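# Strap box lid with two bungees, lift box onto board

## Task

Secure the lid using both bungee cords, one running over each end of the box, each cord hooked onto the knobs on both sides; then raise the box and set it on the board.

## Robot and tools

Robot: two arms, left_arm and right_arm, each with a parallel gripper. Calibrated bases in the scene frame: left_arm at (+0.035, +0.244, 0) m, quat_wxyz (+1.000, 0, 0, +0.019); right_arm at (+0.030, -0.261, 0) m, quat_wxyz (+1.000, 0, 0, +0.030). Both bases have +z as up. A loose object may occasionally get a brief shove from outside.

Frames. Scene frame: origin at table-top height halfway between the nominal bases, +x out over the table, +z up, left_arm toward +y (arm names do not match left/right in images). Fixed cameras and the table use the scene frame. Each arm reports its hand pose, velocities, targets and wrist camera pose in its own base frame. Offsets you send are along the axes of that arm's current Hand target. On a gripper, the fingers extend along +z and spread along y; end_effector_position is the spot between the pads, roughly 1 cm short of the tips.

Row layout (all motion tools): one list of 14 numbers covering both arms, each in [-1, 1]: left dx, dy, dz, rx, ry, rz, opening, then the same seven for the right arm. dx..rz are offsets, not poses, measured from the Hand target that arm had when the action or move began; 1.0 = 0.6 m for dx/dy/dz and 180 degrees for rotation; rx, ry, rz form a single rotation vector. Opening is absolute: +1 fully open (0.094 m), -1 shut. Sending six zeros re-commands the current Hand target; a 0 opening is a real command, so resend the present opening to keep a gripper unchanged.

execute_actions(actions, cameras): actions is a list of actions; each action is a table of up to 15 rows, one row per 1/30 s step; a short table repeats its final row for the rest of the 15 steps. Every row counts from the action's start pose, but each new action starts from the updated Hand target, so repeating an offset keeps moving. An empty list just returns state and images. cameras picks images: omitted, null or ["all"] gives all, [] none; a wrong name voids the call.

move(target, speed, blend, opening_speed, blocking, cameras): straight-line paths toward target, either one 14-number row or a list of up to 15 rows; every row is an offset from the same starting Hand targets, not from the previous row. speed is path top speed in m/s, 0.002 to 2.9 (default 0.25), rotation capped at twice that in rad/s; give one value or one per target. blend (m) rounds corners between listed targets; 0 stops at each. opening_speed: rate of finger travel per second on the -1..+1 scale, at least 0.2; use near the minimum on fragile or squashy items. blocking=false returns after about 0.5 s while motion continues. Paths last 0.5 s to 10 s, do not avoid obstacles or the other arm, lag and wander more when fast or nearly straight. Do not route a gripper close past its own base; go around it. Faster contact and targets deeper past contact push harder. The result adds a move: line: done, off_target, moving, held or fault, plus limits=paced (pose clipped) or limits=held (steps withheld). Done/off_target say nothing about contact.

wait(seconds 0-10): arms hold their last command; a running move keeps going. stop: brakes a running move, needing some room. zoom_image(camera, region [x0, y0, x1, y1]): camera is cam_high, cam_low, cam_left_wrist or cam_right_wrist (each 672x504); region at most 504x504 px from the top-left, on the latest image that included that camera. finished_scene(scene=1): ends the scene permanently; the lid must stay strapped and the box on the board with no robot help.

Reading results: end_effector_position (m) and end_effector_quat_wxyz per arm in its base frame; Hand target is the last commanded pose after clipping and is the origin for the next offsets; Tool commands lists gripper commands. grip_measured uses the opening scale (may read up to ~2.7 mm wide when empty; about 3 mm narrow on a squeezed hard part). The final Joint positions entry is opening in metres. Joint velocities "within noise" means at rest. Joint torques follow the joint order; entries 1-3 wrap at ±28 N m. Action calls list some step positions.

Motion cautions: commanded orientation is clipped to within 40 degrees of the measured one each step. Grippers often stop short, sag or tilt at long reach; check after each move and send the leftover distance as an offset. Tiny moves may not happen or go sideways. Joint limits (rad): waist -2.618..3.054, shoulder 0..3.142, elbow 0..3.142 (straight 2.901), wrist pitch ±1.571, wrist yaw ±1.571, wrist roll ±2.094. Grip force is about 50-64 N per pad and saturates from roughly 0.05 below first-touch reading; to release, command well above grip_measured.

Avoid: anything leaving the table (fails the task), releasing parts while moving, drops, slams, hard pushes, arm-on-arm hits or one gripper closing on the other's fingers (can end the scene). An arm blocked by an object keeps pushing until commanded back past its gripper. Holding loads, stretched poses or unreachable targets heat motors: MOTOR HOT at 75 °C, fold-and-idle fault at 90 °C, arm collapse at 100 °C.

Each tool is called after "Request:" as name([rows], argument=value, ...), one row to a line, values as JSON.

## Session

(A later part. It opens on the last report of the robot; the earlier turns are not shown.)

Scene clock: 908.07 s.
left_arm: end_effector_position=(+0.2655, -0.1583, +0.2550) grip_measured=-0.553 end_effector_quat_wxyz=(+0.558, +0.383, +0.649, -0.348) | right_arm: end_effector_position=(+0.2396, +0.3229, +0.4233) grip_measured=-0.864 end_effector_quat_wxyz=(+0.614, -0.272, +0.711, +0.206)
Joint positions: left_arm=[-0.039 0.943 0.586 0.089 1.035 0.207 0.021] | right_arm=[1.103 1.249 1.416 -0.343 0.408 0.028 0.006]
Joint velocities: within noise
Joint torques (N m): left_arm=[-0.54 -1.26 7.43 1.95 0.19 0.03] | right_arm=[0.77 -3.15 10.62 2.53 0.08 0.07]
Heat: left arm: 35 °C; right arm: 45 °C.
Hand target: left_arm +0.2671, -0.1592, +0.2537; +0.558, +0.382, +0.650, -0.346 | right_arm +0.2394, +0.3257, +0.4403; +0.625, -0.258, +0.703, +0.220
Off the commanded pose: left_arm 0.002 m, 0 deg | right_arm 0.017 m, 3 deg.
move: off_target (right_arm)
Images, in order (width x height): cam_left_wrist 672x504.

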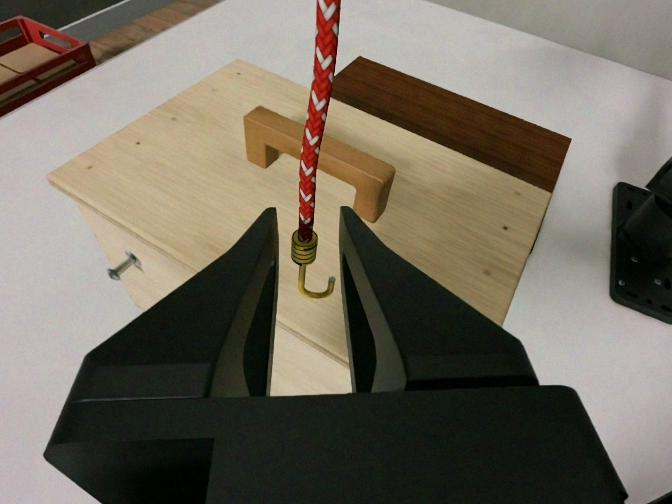

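Request:
move(target=[-0.0030, 0.0, 0.0, 0, 0, 0, -0.55, 0, 0, 0, 0, 0, 0, -1], speed=0.05, cameras=["cam_left_wrist"])

Request:
zoom_image(camera="cam_left_wrist", region=[240, 180, 370, 320])

Scene clock: 909.80 s.
left_arm: end_effector_position=(+0.2655, -0.1583, +0.2550) grip_measured=-0.553 end_effector_quat_wxyz=(+0.558, +0.382, +0.649, -0.348) | right_arm: end_effector_position=(+0.2396, +0.3229, +0.4233) grip_measured=-0.864 end_effector_quat_wxyz=(+0.614, -0.272, +0.711, +0.206)
Joint positions: left_arm=[-0.039 0.943 0.586 0.089 1.035 0.207 0.021] | right_arm=[1.103 1.249 1.416 -0.343 0.408 0.028 0.006]
Joint velocities: within noise
Joint torques (N m): left_arm=[-0.64 -1.29 7.97 1.87 0.18 0.02] | right_arm=[0.8 -3.15 10.61 2.54 0.08 0.07]
Heat: left arm: 36 °C; right arm: 45 °C.
Hand target: left_arm +0.2673, -0.1594, +0.2555; +0.558, +0.382, +0.650, -0.346 | right_arm +0.2394, +0.3257, +0.4403; +0.625, -0.258, +0.703, +0.220
Off the commanded pose: left_arm 0.002 m, 0 deg | right_arm 0.017 m, 3 deg.
move: off_target (right_arm)
Images, in order (width x height): cam_left_wrist 672x504.

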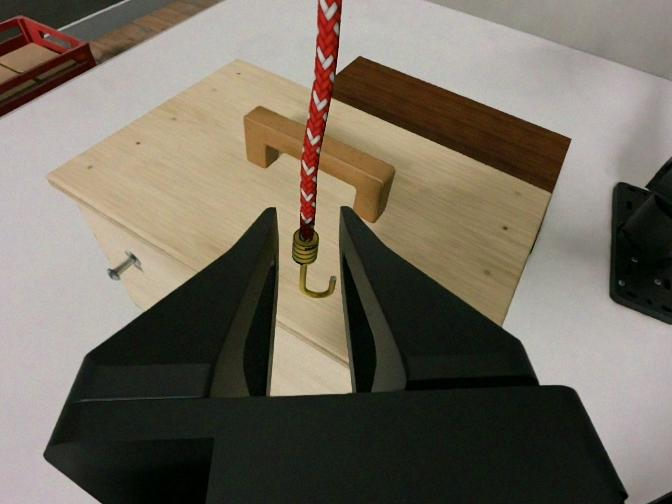

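Scaled by 3.600.

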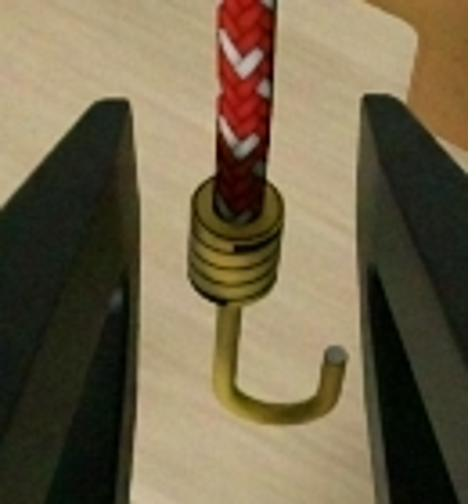

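Request:
move([
  [-0.04, 0.0, 0.0, 0, 0, 0, -0.55, 0, 0, 0, 0, 0, 0, -1],
  [0.0020, 0.0, 0.0, 0, 0, 0, -0.55, 0, 0, 0, 0, 0, 0, -1],
], speed=0.08, cameras=["cam_left_wrist"])

Request:
zoom_image(camera="cam_left_wrist", region=[240, 180, 370, 320])

Scene clock: 912.10 s.
left_arm: end_effector_position=(+0.2653, -0.1606, +0.2580) grip_measured=-0.553 end_effector_quat_wxyz=(+0.555, +0.381, +0.651, -0.351) | right_arm: end_effector_position=(+0.2396, +0.3229, +0.4233) grip_measured=-0.864 end_effector_quat_wxyz=(+0.614, -0.272, +0.711, +0.206)
Joint positions: left_arm=[-0.05 0.944 0.601 0.072 1.028 0.199 0.021] | right_arm=[1.103 1.249 1.416 -0.343 0.408 0.028 0.006]
Joint velocities: within noise
Joint torques (N m): left_arm=[0.25 -1.39 6.45 2.12 0.26 0.14] | right_arm=[0.79 -3.15 10.62 2.53 0.08 0.07]
Heat: left arm: 36 °C; right arm: 45 °C.
Hand target: left_arm +0.2672, -0.1593, +0.2543; +0.558, +0.382, +0.650, -0.346 | right_arm +0.2394, +0.3257, +0.4403; +0.625, -0.258, +0.703, +0.220
Off the commanded pose: left_arm 0.004 m, 1 deg | right_arm 0.017 m, 3 deg.
move: off_target (right_arm)
Images, in order (width x height): cam_left_wrist 672x504.

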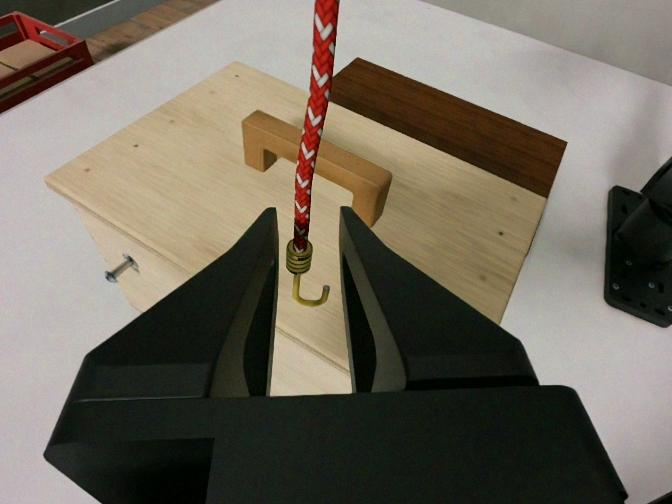

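Scaled by 3.600.

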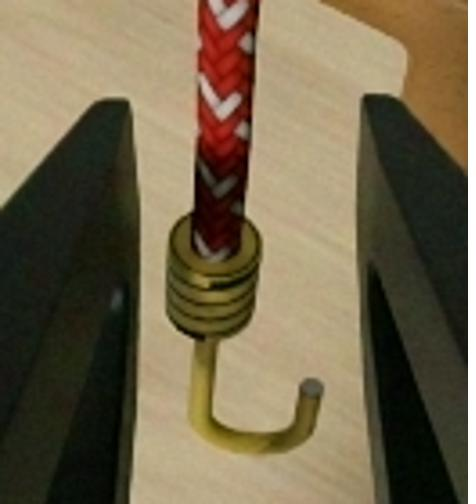

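Request:
move(target=[0, 0, 0, 0, 0, 0, -1, 0, 0, 0, 0, 0, 0, -1], opening_speed=0.7, cameras=["cam_left_wrist"])

Request:
zoom_image(camera="cam_left_wrist", region=[240, 180, 370, 320])

Scene clock: 914.23 s.
left_arm: end_effector_position=(+0.2654, -0.1606, +0.2582) grip_measured=-0.925 end_effector_quat_wxyz=(+0.555, +0.381, +0.650, -0.351) | right_arm: end_effector_position=(+0.2396, +0.3229, +0.4233) grip_measured=-0.864 end_effector_quat_wxyz=(+0.614, -0.272, +0.711, +0.206)
Joint positions: left_arm=[-0.05 0.944 0.601 0.074 1.028 0.199 0.004] | right_arm=[1.103 1.249 1.416 -0.343 0.408 0.028 0.006]
Joint velocities: within noise
Joint torques (N m): left_arm=[0.25 -1.4 6.42 2.08 0.26 0.13] | right_arm=[0.79 -3.15 10.59 2.53 0.08 0.07]
Heat: left arm: 36 °C; right arm: 45 °C.
Hand target: left_arm +0.2672, -0.1593, +0.2543; +0.558, +0.382, +0.650, -0.346 | right_arm +0.2394, +0.3257, +0.4403; +0.625, -0.258, +0.703, +0.220
Off the commanded pose: left_arm 0.004 m, 1 deg | right_arm 0.017 m, 3 deg.
move: off_target (right_arm)
Images, in order (width x height): cam_left_wrist 672x504.

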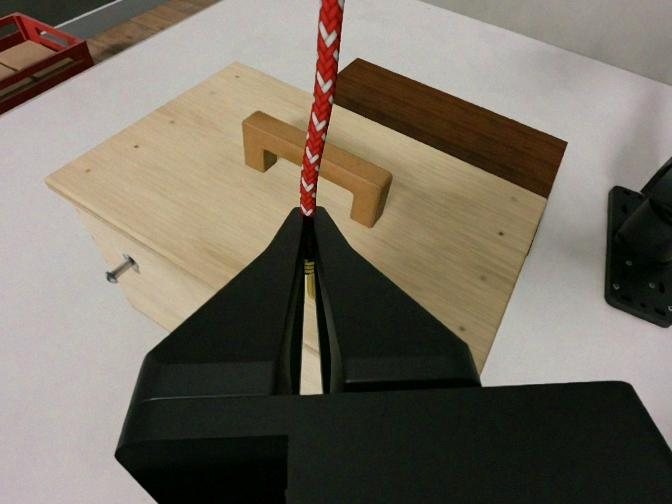

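Scaled by 3.600.

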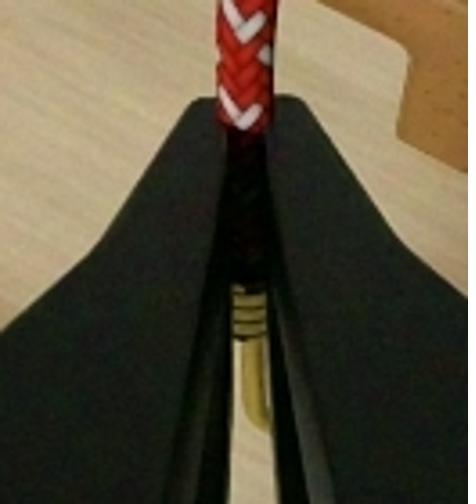

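Request:
move([
  [-0.0723, 0.0147, -0.0317, -0.0516, 0, -0.0079, -1, 0.1152, -0.2013, 0.0235, 0.0232, 0, 0.0027, -1],
  [-0.2438, 0.0280, -0.0123, -0.0911, 0, -0.0140, -1, 0.2620, -0.2182, 0.0592, 0.0232, 0, 0.0027, -1],
], speed=[0.1, 0.1], blend=[0.02, 0])

Scene clock: 940.73 s.
left_arm: end_effector_position=(+0.2913, -0.1605, +0.3855) grip_measured=-0.927 end_effector_quat_wxyz=(+0.588, +0.285, +0.709, -0.265) | right_arm: end_effector_position=(+0.3346, +0.2343, +0.2879) grip_measured=-0.864 end_effector_quat_wxyz=(+0.634, -0.227, +0.711, +0.200)
Joint positions: left_arm=[-0.217 0.979 1.132 -0.356 0.58 0.07 0.003] | right_arm=[0.608 1.162 0.765 0.282 -0.006 -0.005 0.006]
Joint velocities: within noise
Joint torques (N m): left_arm=[-0.59 -1.43 10.1 2.09 0.05 -0.02] | right_arm=[-0.46 -2.97 6.64 2.62 -0.13 -0.15]
Heat: left arm: 37 °C; right arm: 46 °C.
Hand target: left_arm +0.2912, -0.1610, +0.3997; +0.599, +0.284, +0.701, -0.262 | right_arm +0.3367, +0.2336, +0.2816; +0.633, -0.232, +0.712, +0.197
Off the commanded pose: left_arm 0.014 m, 2 deg | right_arm 0.007 m, 1 deg.
move: off_target (left_arm)

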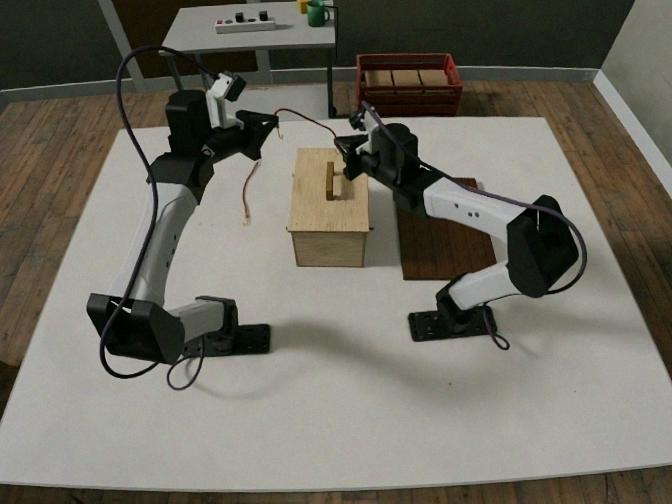

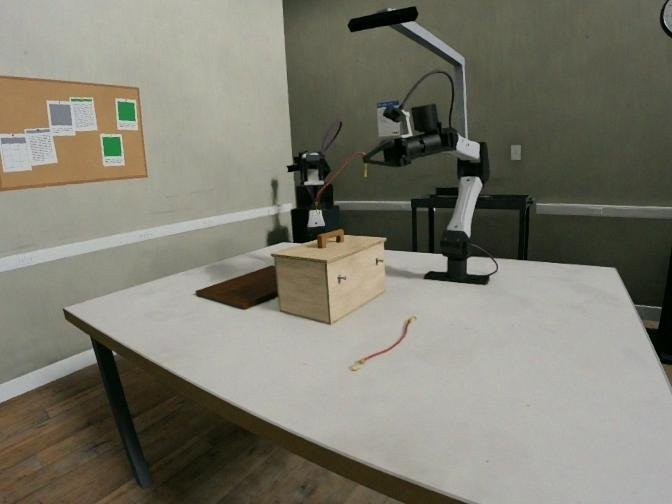

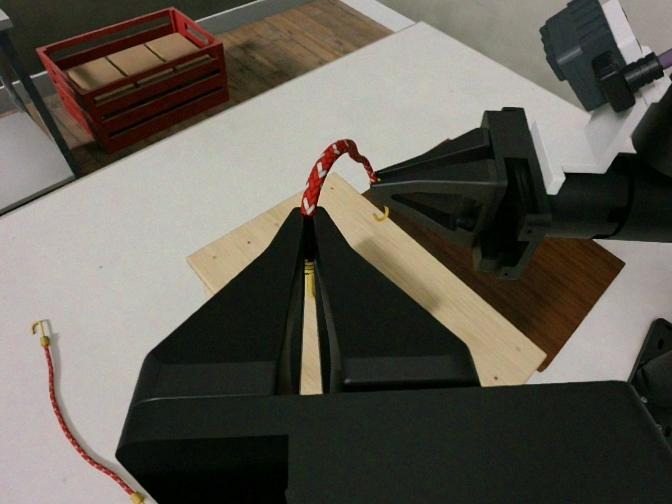

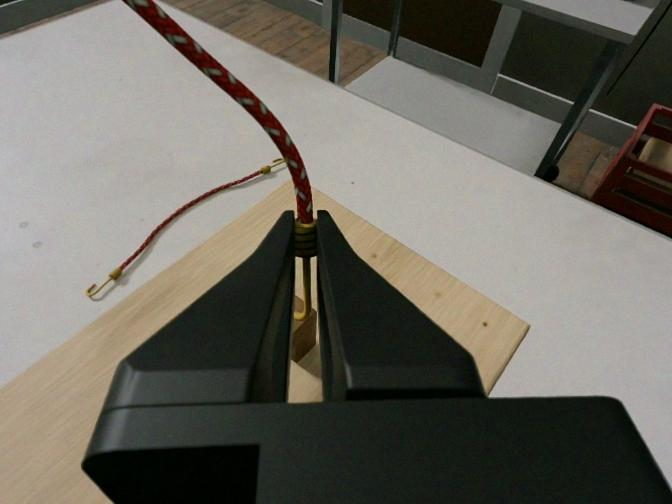

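Request:
move(target=[-0.0680, -0.0075, 0.0633, -0.0275, 0, -0.0043, -1, 0.0537, 0.0700, 0.0377, 0, 0, 0, -1], speed=0.08)

Scene clock: 943.93 s.
left_arm: end_effector_position=(+0.3197, -0.1942, +0.4171) grip_measured=-0.927 end_effector_quat_wxyz=(+0.594, +0.257, +0.725, -0.236) | right_arm: end_effector_position=(+0.3283, +0.2771, +0.2562) grip_measured=-0.864 end_effector_quat_wxyz=(+0.639, -0.233, +0.706, +0.197)
Joint positions: left_arm=[-0.407 1.14 1.349 -0.402 0.307 0.023 0.003] | right_arm=[0.755 1.298 0.711 0.481 0.136 -0.005 0.006]
Joint velocities: within noise
Joint torques (N m): left_arm=[-0.59 -2.65 10.28 2.29 0.04 -0.04] | right_arm=[0.72 -3.63 6.22 2.53 0.05 0.03]
Heat: left arm: 37 °C; right arm: 46 °C.
Hand target: left_arm +0.3192, -0.1944, +0.4346; +0.609, +0.253, +0.714, -0.236 | right_arm +0.3277, +0.2782, +0.2462; +0.633, -0.232, +0.712, +0.197
Off the commanded pose: left_arm 0.018 m, 2 deg | right_arm 0.010 m, 1 deg.
move: off_target (left_arm)

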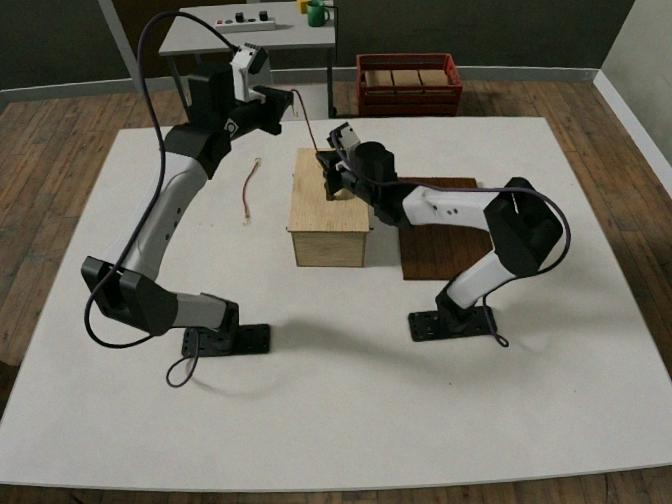

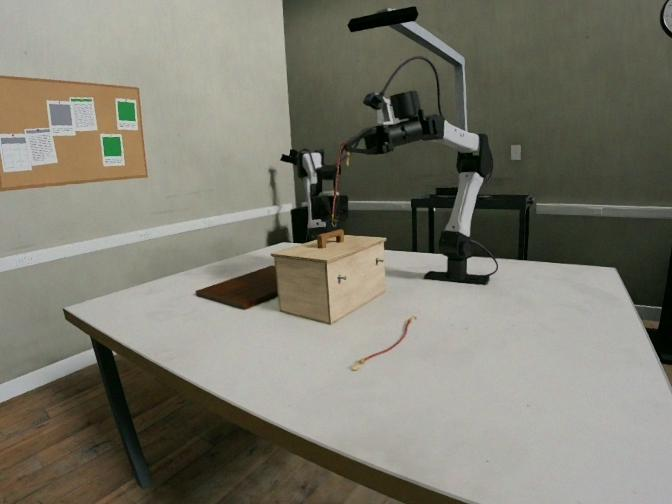

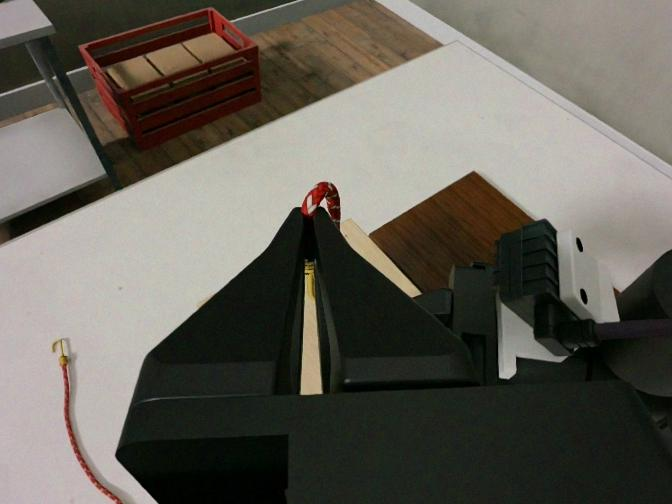

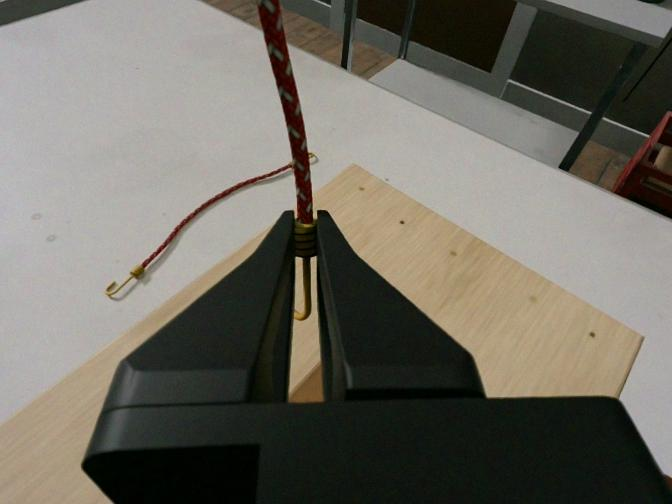

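Request:
move(target=[0, 0, 0, 0, 0, 0, -1, 0, 0, 0, 0, 0, 0, -0.35], opening_speed=0.6, cameras=["cam_right_wrist"])

Request:
zoom_image(camera="cam_right_wrist", region=[230, 160, 380, 320])

Request:
wait(seconds=0.5, cameras=["cam_right_wrist"])

Request:
zoom_image(camera="cam_right_wrist", region=[230, 160, 380, 320])

Scene clock: 946.53 s.
left_arm: end_effector_position=(+0.3198, -0.1940, +0.4171) grip_measured=-0.927 end_effector_quat_wxyz=(+0.594, +0.257, +0.725, -0.235) | right_arm: end_effector_position=(+0.3285, +0.2769, +0.2564) grip_measured=-0.353 end_effector_quat_wxyz=(+0.640, -0.233, +0.706, +0.197)
Joint positions: left_arm=[-0.407 1.14 1.349 -0.403 0.306 0.022 0.003] | right_arm=[0.755 1.298 0.711 0.482 0.137 -0.005 0.03]
Joint velocities: within noise
Joint torques (N m): left_arm=[-0.59 -2.65 10.28 2.28 0.05 -0.02] | right_arm=[0.72 -3.62 6.22 2.51 0.03 0.03]
Heat: left arm: 38 °C; right arm: 45 °C.
Hand target: left_arm +0.3192, -0.1944, +0.4347; +0.609, +0.253, +0.714, -0.236 | right_arm +0.3277, +0.2782, +0.2463; +0.633, -0.232, +0.712, +0.197
Off the commanded pose: left_arm 0.018 m, 2 deg | right_arm 0.010 m, 1 deg.
move: off_target (left_arm)
Images, in order (width x height): cam_right_wrist 672x504.

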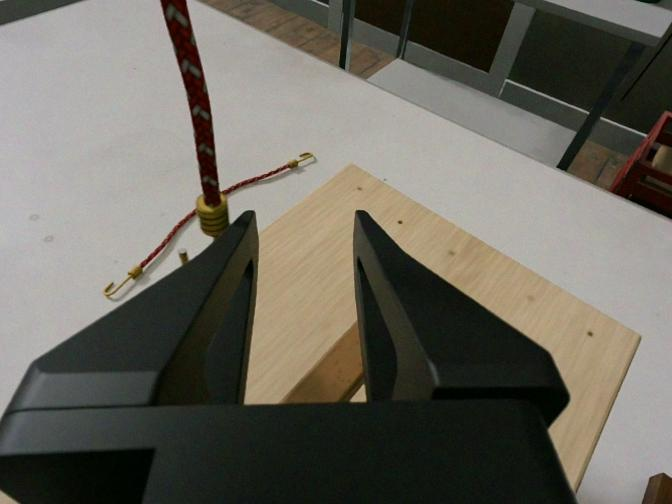

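Scaled by 3.150.

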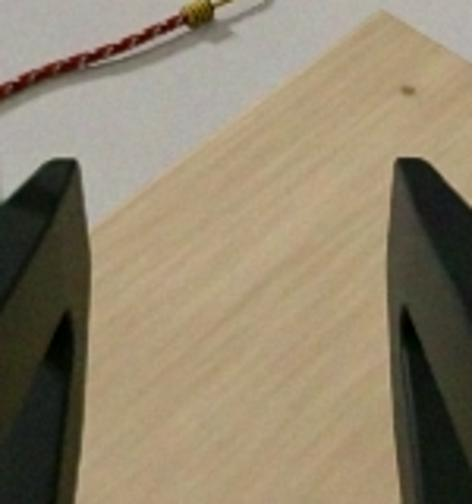

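Scene clock: 947.03 s.
left_arm: end_effector_position=(+0.3198, -0.1940, +0.4171) grip_measured=-0.927 end_effector_quat_wxyz=(+0.594, +0.257, +0.725, -0.235) | right_arm: end_effector_position=(+0.3285, +0.2769, +0.2564) grip_measured=-0.353 end_effector_quat_wxyz=(+0.640, -0.233, +0.706, +0.197)
Joint positions: left_arm=[-0.407 1.14 1.349 -0.403 0.306 0.022 0.003] | right_arm=[0.755 1.298 0.711 0.482 0.137 -0.005 0.03]
Joint velocities: within noise
Joint torques (N m): left_arm=[-0.58 -2.66 10.28 2.27 0.03 -0.03] | right_arm=[0.73 -3.62 6.23 2.52 0.03 0.03]
Heat: left arm: 38 °C; right arm: 45 °C.
Hand target: left_arm +0.3192, -0.1945, +0.4347; +0.609, +0.253, +0.714, -0.236 | right_arm +0.3277, +0.2782, +0.2463; +0.633, -0.232, +0.712, +0.197
Tool commands: left_gripper/opening=-1.0 right_gripper/opening=-0.35
Off the commanded pose: left_arm 0.018 m, 2 deg | right_arm 0.010 m, 1 deg.
wait: 0.50 s; at rest by 0.17 s
Images, in order (width x height): cam_right_wrist 672x504.

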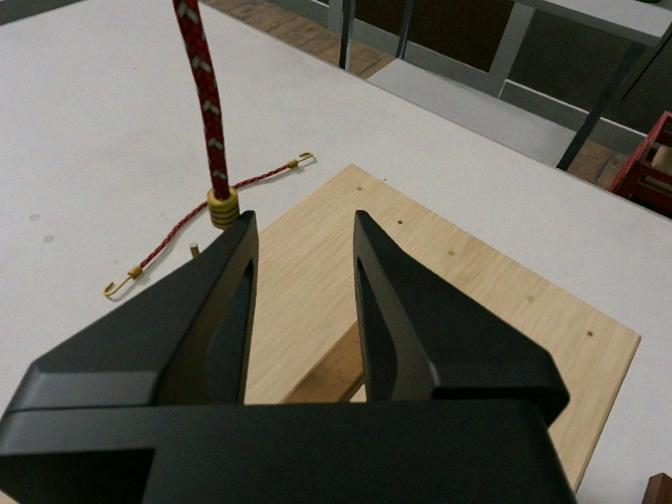

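Scaled by 3.150.

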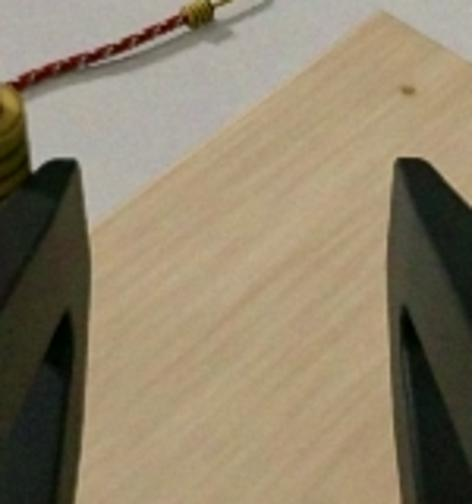

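Request:
move(target=[0, 0, 0, 0, 0, 0, -1, 0, 0.02, -0.10, 0, 0, 0, -0.35], speed=0.1, cameras=["cam_right_wrist"])

Request:
wait(seconds=0.5, cameras=["cam_right_wrist", "cam_low", "cam_high"])

Request:
zoom_image(camera="cam_right_wrist", region=[200, 100, 350, 260])

Scene clock: 949.67 s.
left_arm: end_effector_position=(+0.3199, -0.1940, +0.4171) grip_measured=-0.927 end_effector_quat_wxyz=(+0.594, +0.257, +0.725, -0.235) | right_arm: end_effector_position=(+0.2757, +0.2555, +0.2566) grip_measured=-0.353 end_effector_quat_wxyz=(+0.636, -0.236, +0.709, +0.194)
Joint positions: left_arm=[-0.407 1.14 1.349 -0.403 0.305 0.022 0.003] | right_arm=[0.854 1.05 0.582 0.348 0.235 0.002 0.03]
Joint velocities: within noise
Joint torques (N m): left_arm=[-0.58 -2.63 10.28 2.28 0.04 -0.03] | right_arm=[0.79 -4.36 6.37 2.38 0.03 0.07]
Heat: left arm: 39 °C; right arm: 45 °C.
Hand target: left_arm +0.3192, -0.1944, +0.4347; +0.609, +0.253, +0.714, -0.236 | right_arm +0.2722, +0.2536, +0.2532; +0.633, -0.232, +0.712, +0.197
Off the commanded pose: left_arm 0.018 m, 2 deg | right_arm 0.005 m, 1 deg.
move: off_target (left_arm)
Images, in order (width x height): cam_right_wrist 672x504.

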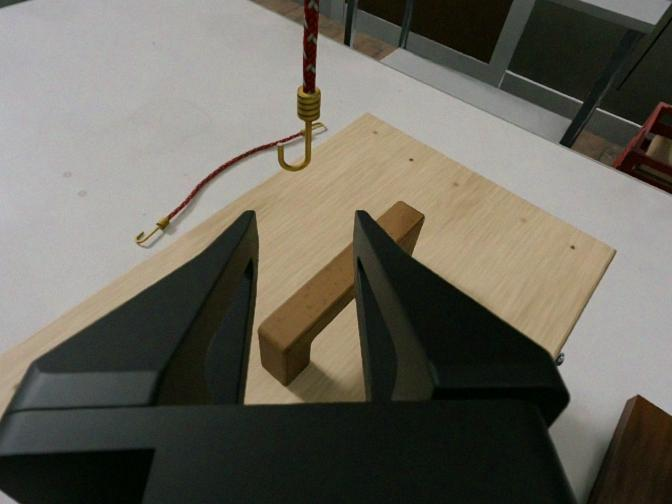

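Scene clock: 950.17 s.
left_arm: end_effector_position=(+0.3199, -0.1940, +0.4171) grip_measured=-0.927 end_effector_quat_wxyz=(+0.594, +0.257, +0.725, -0.235) | right_arm: end_effector_position=(+0.2757, +0.2554, +0.2564) grip_measured=-0.353 end_effector_quat_wxyz=(+0.636, -0.236, +0.709, +0.193)
Joint positions: left_arm=[-0.407 1.14 1.349 -0.403 0.305 0.022 0.003] | right_arm=[0.854 1.05 0.582 0.347 0.236 0.002 0.03]
Joint velocities: within noise
Joint torques (N m): left_arm=[-0.57 -2.63 10.28 2.28 0.04 -0.03] | right_arm=[0.8 -4.37 6.38 2.36 0.06 0.08]
Heat: left arm: 39 °C; right arm: 45 °C.
Hand target: left_arm +0.3192, -0.1944, +0.4347; +0.609, +0.253, +0.714, -0.236 | right_arm +0.2723, +0.2535, +0.2532; +0.633, -0.232, +0.712, +0.197
Tool commands: left_gripper/opening=-1.0 right_gripper/opening=-0.35
Off the commanded pose: left_arm 0.018 m, 2 deg | right_arm 0.005 m, 1 deg.
wait: 0.50 s; at rest by 0.17 s
Images, in order (width x height): cam_high 672x504, cam_low 672x504, cam_right_wrist 672x504.

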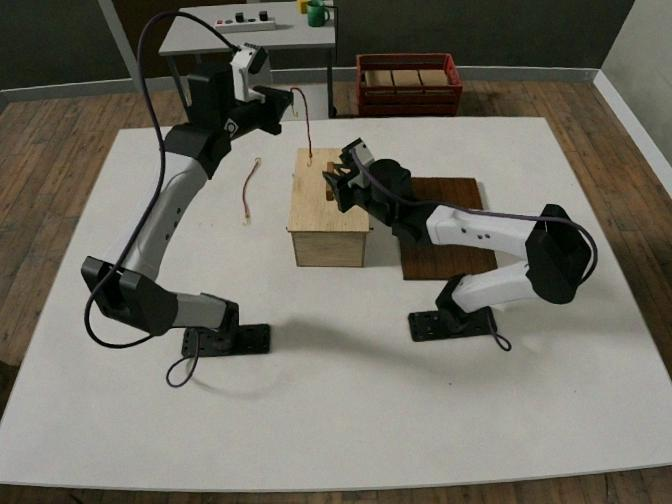

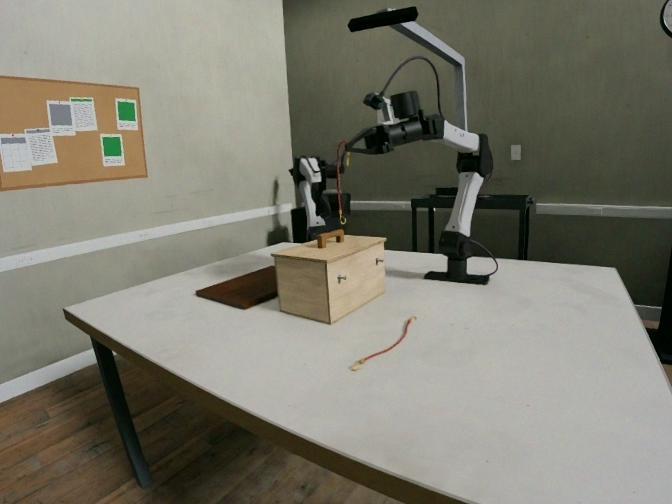

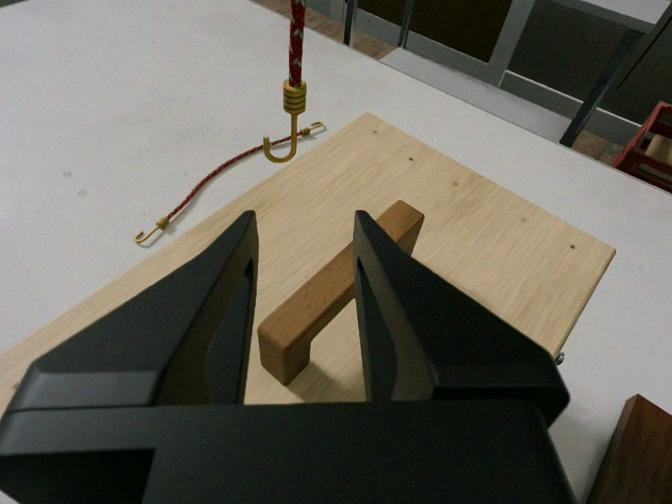

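Scaled by 3.150.

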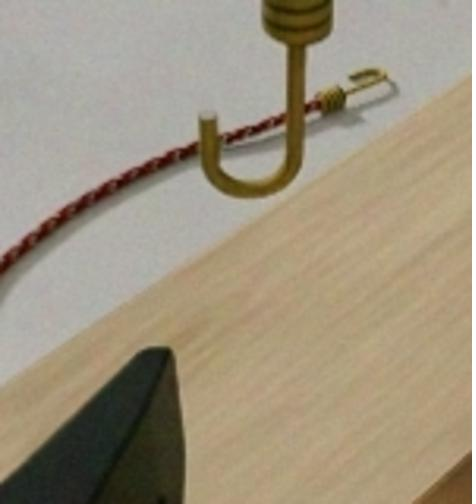

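Request:
wait(seconds=1.0, cameras=["cam_right_wrist"])

Request:
wait(seconds=0.3, cameras=["cam_right_wrist"])

Request:
wait(seconds=0.3, cameras=["cam_right_wrist"])

Scene clock: 952.70 s.
left_arm: end_effector_position=(+0.3199, -0.1940, +0.4171) grip_measured=-0.927 end_effector_quat_wxyz=(+0.594, +0.257, +0.725, -0.235) | right_arm: end_effector_position=(+0.2757, +0.2554, +0.2564) grip_measured=-0.353 end_effector_quat_wxyz=(+0.636, -0.236, +0.709, +0.193)
Joint positions: left_arm=[-0.407 1.14 1.349 -0.403 0.305 0.022 0.003] | right_arm=[0.854 1.05 0.582 0.347 0.236 0.002 0.03]
Joint velocities: within noise
Joint torques (N m): left_arm=[-0.61 -2.63 10.28 2.27 0.04 -0.03] | right_arm=[0.79 -4.36 6.37 2.36 0.04 0.08]
Heat: left arm: 39 °C; right arm: 44 °C.
Hand target: left_arm +0.3192, -0.1944, +0.4347; +0.609, +0.253, +0.714, -0.236 | right_arm +0.2722, +0.2535, +0.2532; +0.633, -0.232, +0.712, +0.197
Tool commands: left_gripper/opening=-1.0 right_gripper/opening=-0.35
Off the commanded pose: left_arm 0.018 m, 2 deg | right_arm 0.005 m, 1 deg.
wait: 1.00 s; at rest from the start
Images, in order (width x height): cam_right_wrist 672x504.

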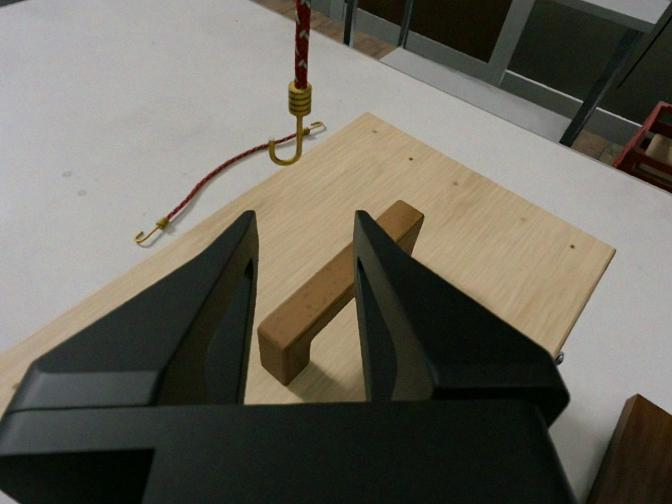

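Scene clock: 953.00 s.
left_arm: end_effector_position=(+0.3199, -0.1940, +0.4171) grip_measured=-0.927 end_effector_quat_wxyz=(+0.594, +0.257, +0.725, -0.235) | right_arm: end_effector_position=(+0.2757, +0.2554, +0.2564) grip_measured=-0.353 end_effector_quat_wxyz=(+0.636, -0.236, +0.709, +0.193)
Joint positions: left_arm=[-0.407 1.14 1.349 -0.403 0.305 0.022 0.003] | right_arm=[0.854 1.05 0.582 0.347 0.236 0.002 0.03]
Joint velocities: within noise
Joint torques (N m): left_arm=[-0.57 -2.63 10.26 2.28 0.04 -0.02] | right_arm=[0.8 -4.36 6.37 2.36 0.05 0.08]
Heat: left arm: 39 °C; right arm: 44 °C.
Hand target: left_arm +0.3192, -0.1944, +0.4347; +0.609, +0.253, +0.714, -0.236 | right_arm +0.2722, +0.2535, +0.2532; +0.633, -0.232, +0.712, +0.197
Tool commands: left_gripper/opening=-1.0 right_gripper/opening=-0.35
Off the commanded pose: left_arm 0.018 m, 2 deg | right_arm 0.005 m, 1 deg.
wait: 0.30 s; at rest by 0.17 s
Images, in order (width x height): cam_right_wrist 672x504.

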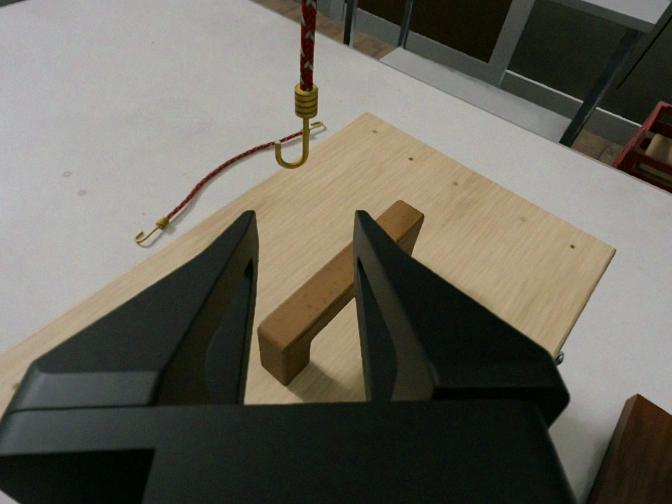

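Scene clock: 953.30 s.
left_arm: end_effector_position=(+0.3199, -0.1940, +0.4171) grip_measured=-0.927 end_effector_quat_wxyz=(+0.594, +0.257, +0.725, -0.235) | right_arm: end_effector_position=(+0.2757, +0.2554, +0.2564) grip_measured=-0.353 end_effector_quat_wxyz=(+0.636, -0.236, +0.709, +0.193)
Joint positions: left_arm=[-0.407 1.14 1.349 -0.403 0.305 0.022 0.003] | right_arm=[0.854 1.05 0.582 0.347 0.236 0.002 0.03]
Joint velocities: within noise
Joint torques (N m): left_arm=[-0.57 -2.65 10.29 2.27 0.04 -0.02] | right_arm=[0.79 -4.36 6.37 2.36 0.04 0.08]
Heat: left arm: 39 °C; right arm: 44 °C.
Hand target: left_arm +0.3192, -0.1944, +0.4347; +0.609, +0.253, +0.714, -0.236 | right_arm +0.2722, +0.2536, +0.2532; +0.633, -0.232, +0.712, +0.197
Tool commands: left_gripper/opening=-1.0 right_gripper/opening=-0.35
Off the commanded pose: left_arm 0.018 m, 2 deg | right_arm 0.005 m, 1 deg.
wait: 0.30 s; at rest by 0.17 s
Images, in order (width x height): cam_right_wrist 672x504.

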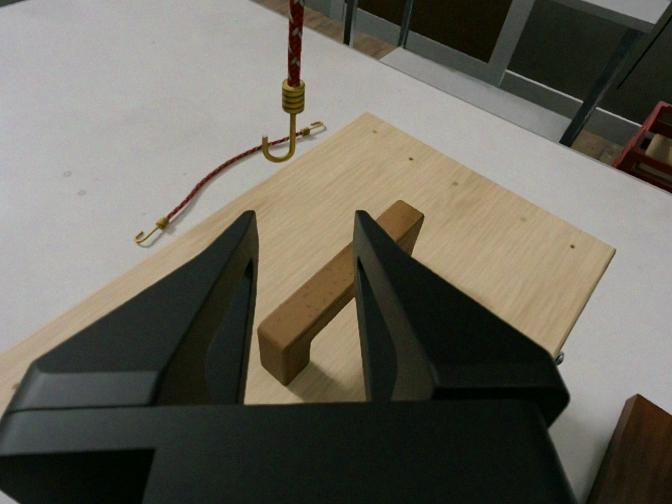

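Request:
zoom_image(camera="cam_right_wrist", region=[240, 60, 340, 180])

Scaled by 4.200.

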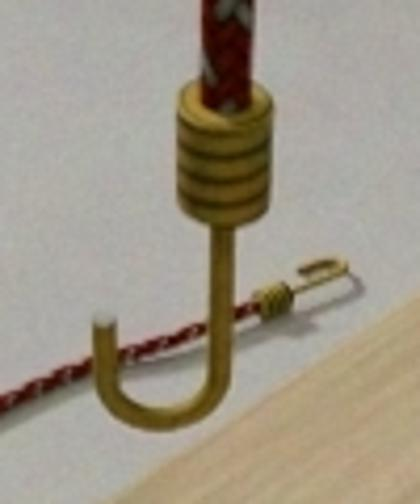

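Request:
move(target=[0, 0, 0, 0, 0, 0, -1, -0.025, 0, 0.0667, 0, 0, 0, -0.35], speed=0.08, cameras=["cam_right_wrist"])

Request:
wait(seconds=0.4, cameras=["cam_right_wrist"])

Request:
zoom_image(camera="cam_right_wrist", region=[230, 160, 380, 320])

Scene clock: 957.40 s.
left_arm: end_effector_position=(+0.3199, -0.1940, +0.4171) grip_measured=-0.927 end_effector_quat_wxyz=(+0.594, +0.257, +0.725, -0.235) | right_arm: end_effector_position=(+0.3005, +0.2732, +0.2468) grip_measured=-0.353 end_effector_quat_wxyz=(+0.621, -0.241, +0.722, +0.185)
Joint positions: left_arm=[-0.407 1.14 1.349 -0.403 0.305 0.022 0.003] | right_arm=[0.828 1.2 0.665 0.371 0.215 0.003 0.03]
Joint velocities: within noise
Joint torques (N m): left_arm=[-0.59 -2.65 10.29 2.27 0.04 -0.02] | right_arm=[-0.36 -2.95 10.81 2.62 -0.13 0.03]
Heat: left arm: 40 °C; right arm: 44 °C.
Hand target: left_arm +0.3192, -0.1944, +0.4347; +0.609, +0.253, +0.714, -0.236 | right_arm +0.3060, +0.2777, +0.2633; +0.633, -0.232, +0.712, +0.197
Off the commanded pose: left_arm 0.018 m, 2 deg | right_arm 0.018 m, 3 deg.
move: off_target (left_arm, right_arm)
Images, in order (width x height): cam_right_wrist 672x504.

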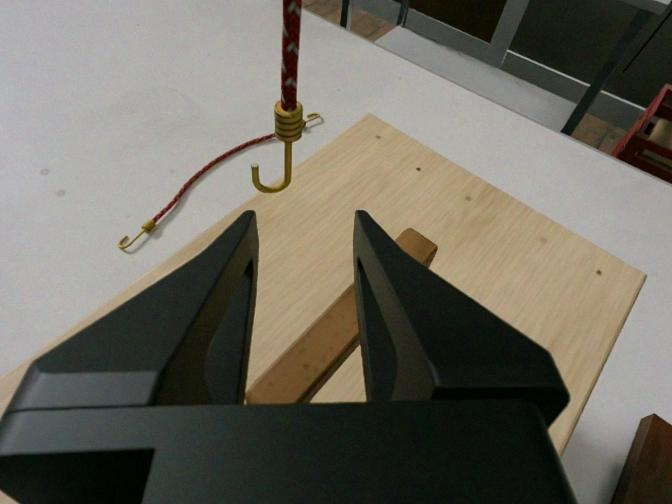

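Scene clock: 957.80 s.
left_arm: end_effector_position=(+0.3199, -0.1940, +0.4171) grip_measured=-0.927 end_effector_quat_wxyz=(+0.594, +0.257, +0.725, -0.235) | right_arm: end_effector_position=(+0.3004, +0.2733, +0.2468) grip_measured=-0.353 end_effector_quat_wxyz=(+0.621, -0.241, +0.722, +0.185)
Joint positions: left_arm=[-0.407 1.14 1.349 -0.403 0.305 0.022 0.003] | right_arm=[0.828 1.2 0.665 0.371 0.215 0.003 0.03]
Joint velocities: within noise
Joint torques (N m): left_arm=[-0.59 -2.63 10.28 2.27 0.04 -0.02] | right_arm=[-0.35 -2.95 10.8 2.58 -0.1 0.03]
Heat: left arm: 40 °C; right arm: 44 °C.
Hand target: left_arm +0.3192, -0.1944, +0.4347; +0.609, +0.253, +0.714, -0.236 | right_arm +0.3060, +0.2777, +0.2632; +0.633, -0.232, +0.712, +0.197
Tool commands: left_gripper/opening=-1.0 right_gripper/opening=-0.35
Off the commanded pose: left_arm 0.018 m, 2 deg | right_arm 0.018 m, 3 deg.
wait: 0.40 s; at rest by 0.17 s
Images, in order (width x height): cam_right_wrist 672x504.

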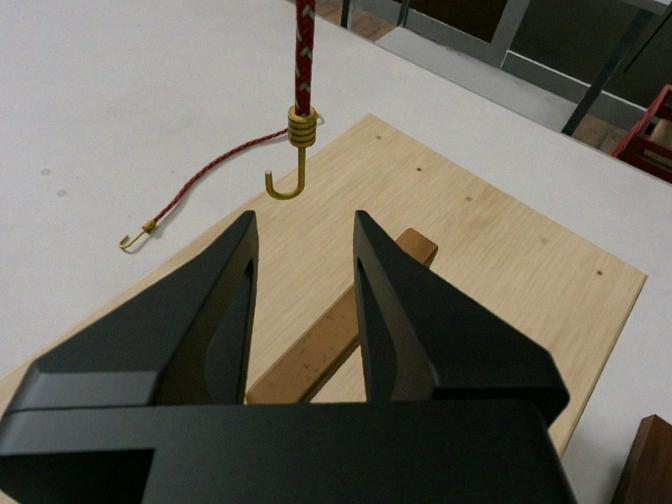

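Scaled by 3.150.

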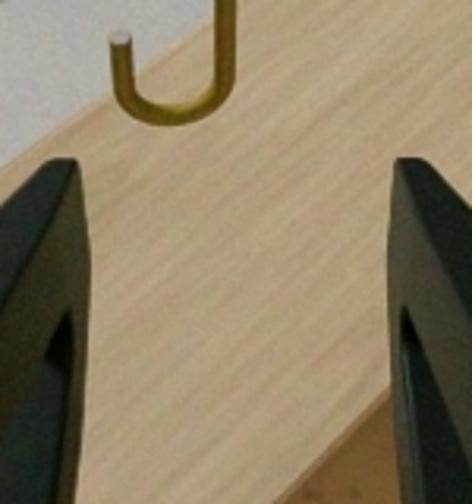

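Request:
move(target=[0, 0, 0, 0, 0, 0, -1, -0.0620, 0, 0.0305, 0, 0, 0, -0.35], speed=0.06, cameras=["cam_right_wrist"])

Request:
wait(seconds=0.4, cameras=["cam_right_wrist"])

Request:
zoom_image(camera="cam_right_wrist", region=[230, 160, 380, 320])

Scene clock: 965.63 s.
left_arm: end_effector_position=(+0.3199, -0.1940, +0.4171) grip_measured=-0.927 end_effector_quat_wxyz=(+0.594, +0.257, +0.725, -0.235) | right_arm: end_effector_position=(+0.3195, +0.2885, +0.2869) grip_measured=-0.353 end_effector_quat_wxyz=(+0.628, -0.237, +0.716, +0.190)
Joint positions: left_arm=[-0.407 1.14 1.349 -0.403 0.305 0.022 0.003] | right_arm=[0.813 1.266 0.85 0.274 0.199 0.003 0.03]
Joint velocities: within noise
Joint torques (N m): left_arm=[-0.61 -2.65 10.29 2.27 0.05 -0.02] | right_arm=[-0.39 -3.64 10.91 2.36 -0.15 0.01]
Heat: left arm: 41 °C; right arm: 45 °C.
Hand target: left_arm +0.3192, -0.1945, +0.4347; +0.609, +0.253, +0.714, -0.236 | right_arm +0.3241, +0.2912, +0.2981; +0.633, -0.232, +0.712, +0.197
Off the commanded pose: left_arm 0.018 m, 2 deg | right_arm 0.012 m, 1 deg.
move: off_target (left_arm, right_arm)
Images, in order (width x height): cam_right_wrist 672x504.

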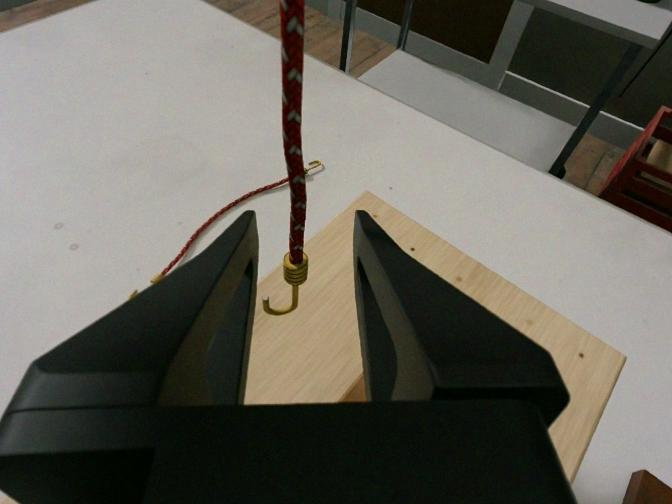

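Scene clock: 966.03 s.
left_arm: end_effector_position=(+0.3199, -0.1940, +0.4171) grip_measured=-0.927 end_effector_quat_wxyz=(+0.594, +0.257, +0.725, -0.235) | right_arm: end_effector_position=(+0.3195, +0.2885, +0.2869) grip_measured=-0.353 end_effector_quat_wxyz=(+0.628, -0.237, +0.717, +0.190)
Joint positions: left_arm=[-0.407 1.14 1.349 -0.403 0.305 0.022 0.003] | right_arm=[0.813 1.266 0.85 0.273 0.199 0.003 0.03]
Joint velocities: within noise
Joint torques (N m): left_arm=[-0.58 -2.63 10.28 2.28 0.05 -0.03] | right_arm=[-0.39 -3.64 10.91 2.38 -0.12 0.01]
Heat: left arm: 42 °C; right arm: 45 °C.
Hand target: left_arm +0.3192, -0.1945, +0.4347; +0.609, +0.253, +0.714, -0.236 | right_arm +0.3242, +0.2912, +0.2981; +0.633, -0.232, +0.712, +0.197
Tool commands: left_gripper/opening=-1.0 right_gripper/opening=-0.35
Off the commanded pose: left_arm 0.018 m, 2 deg | right_arm 0.012 m, 1 deg.
wait: 0.40 s; at rest by 0.17 s
Images, in order (width x height): cam_right_wrist 672x504.

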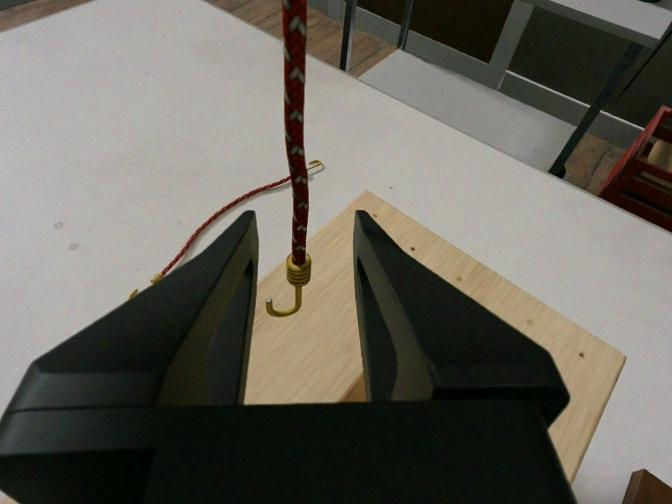

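Scaled by 3.150.

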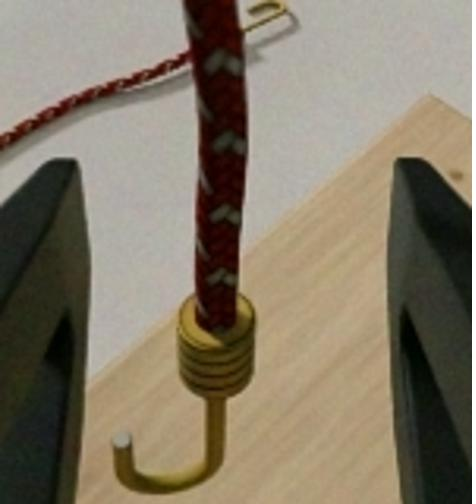

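Request:
move(target=[0, 0, 0, 0, 0, 0, -1, 0, 0, 0, 0, 0, 0, -1], opening_speed=0.7, cameras=["cam_right_wrist"])

Request:
zoom_image(camera="cam_right_wrist", region=[230, 180, 380, 340])

Scene clock: 969.40 s.
left_arm: end_effector_position=(+0.3199, -0.1940, +0.4171) grip_measured=-0.927 end_effector_quat_wxyz=(+0.594, +0.257, +0.725, -0.235) | right_arm: end_effector_position=(+0.3194, +0.2885, +0.2868) grip_measured=-0.942 end_effector_quat_wxyz=(+0.628, -0.237, +0.717, +0.190)
Joint positions: left_arm=[-0.407 1.14 1.349 -0.403 0.305 0.022 0.003] | right_arm=[0.813 1.266 0.85 0.273 0.199 0.003 0.003]
Joint velocities: within noise
Joint torques (N m): left_arm=[-0.58 -2.65 10.29 2.28 0.05 -0.02] | right_arm=[-0.39 -3.64 10.89 2.37 -0.12 0.01]
Heat: left arm: 42 °C; right arm: 46 °C.
Hand target: left_arm +0.3192, -0.1945, +0.4347; +0.609, +0.253, +0.714, -0.236 | right_arm +0.3241, +0.2913, +0.2981; +0.633, -0.232, +0.712, +0.197
Off the commanded pose: left_arm 0.018 m, 2 deg | right_arm 0.013 m, 1 deg.
move: off_target (left_arm, right_arm)
Images, in order (width x height): cam_right_wrist 672x504.

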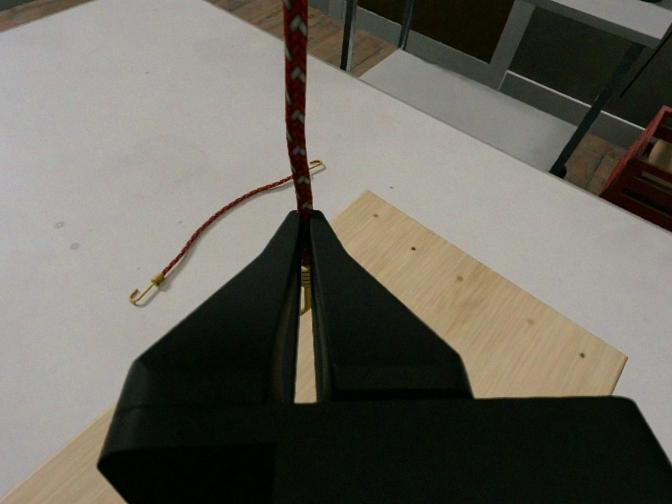

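Scaled by 3.150.

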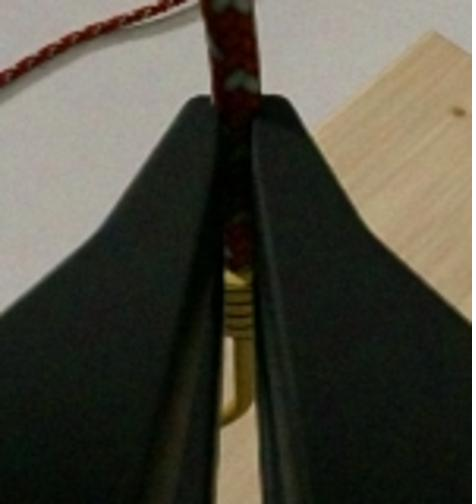

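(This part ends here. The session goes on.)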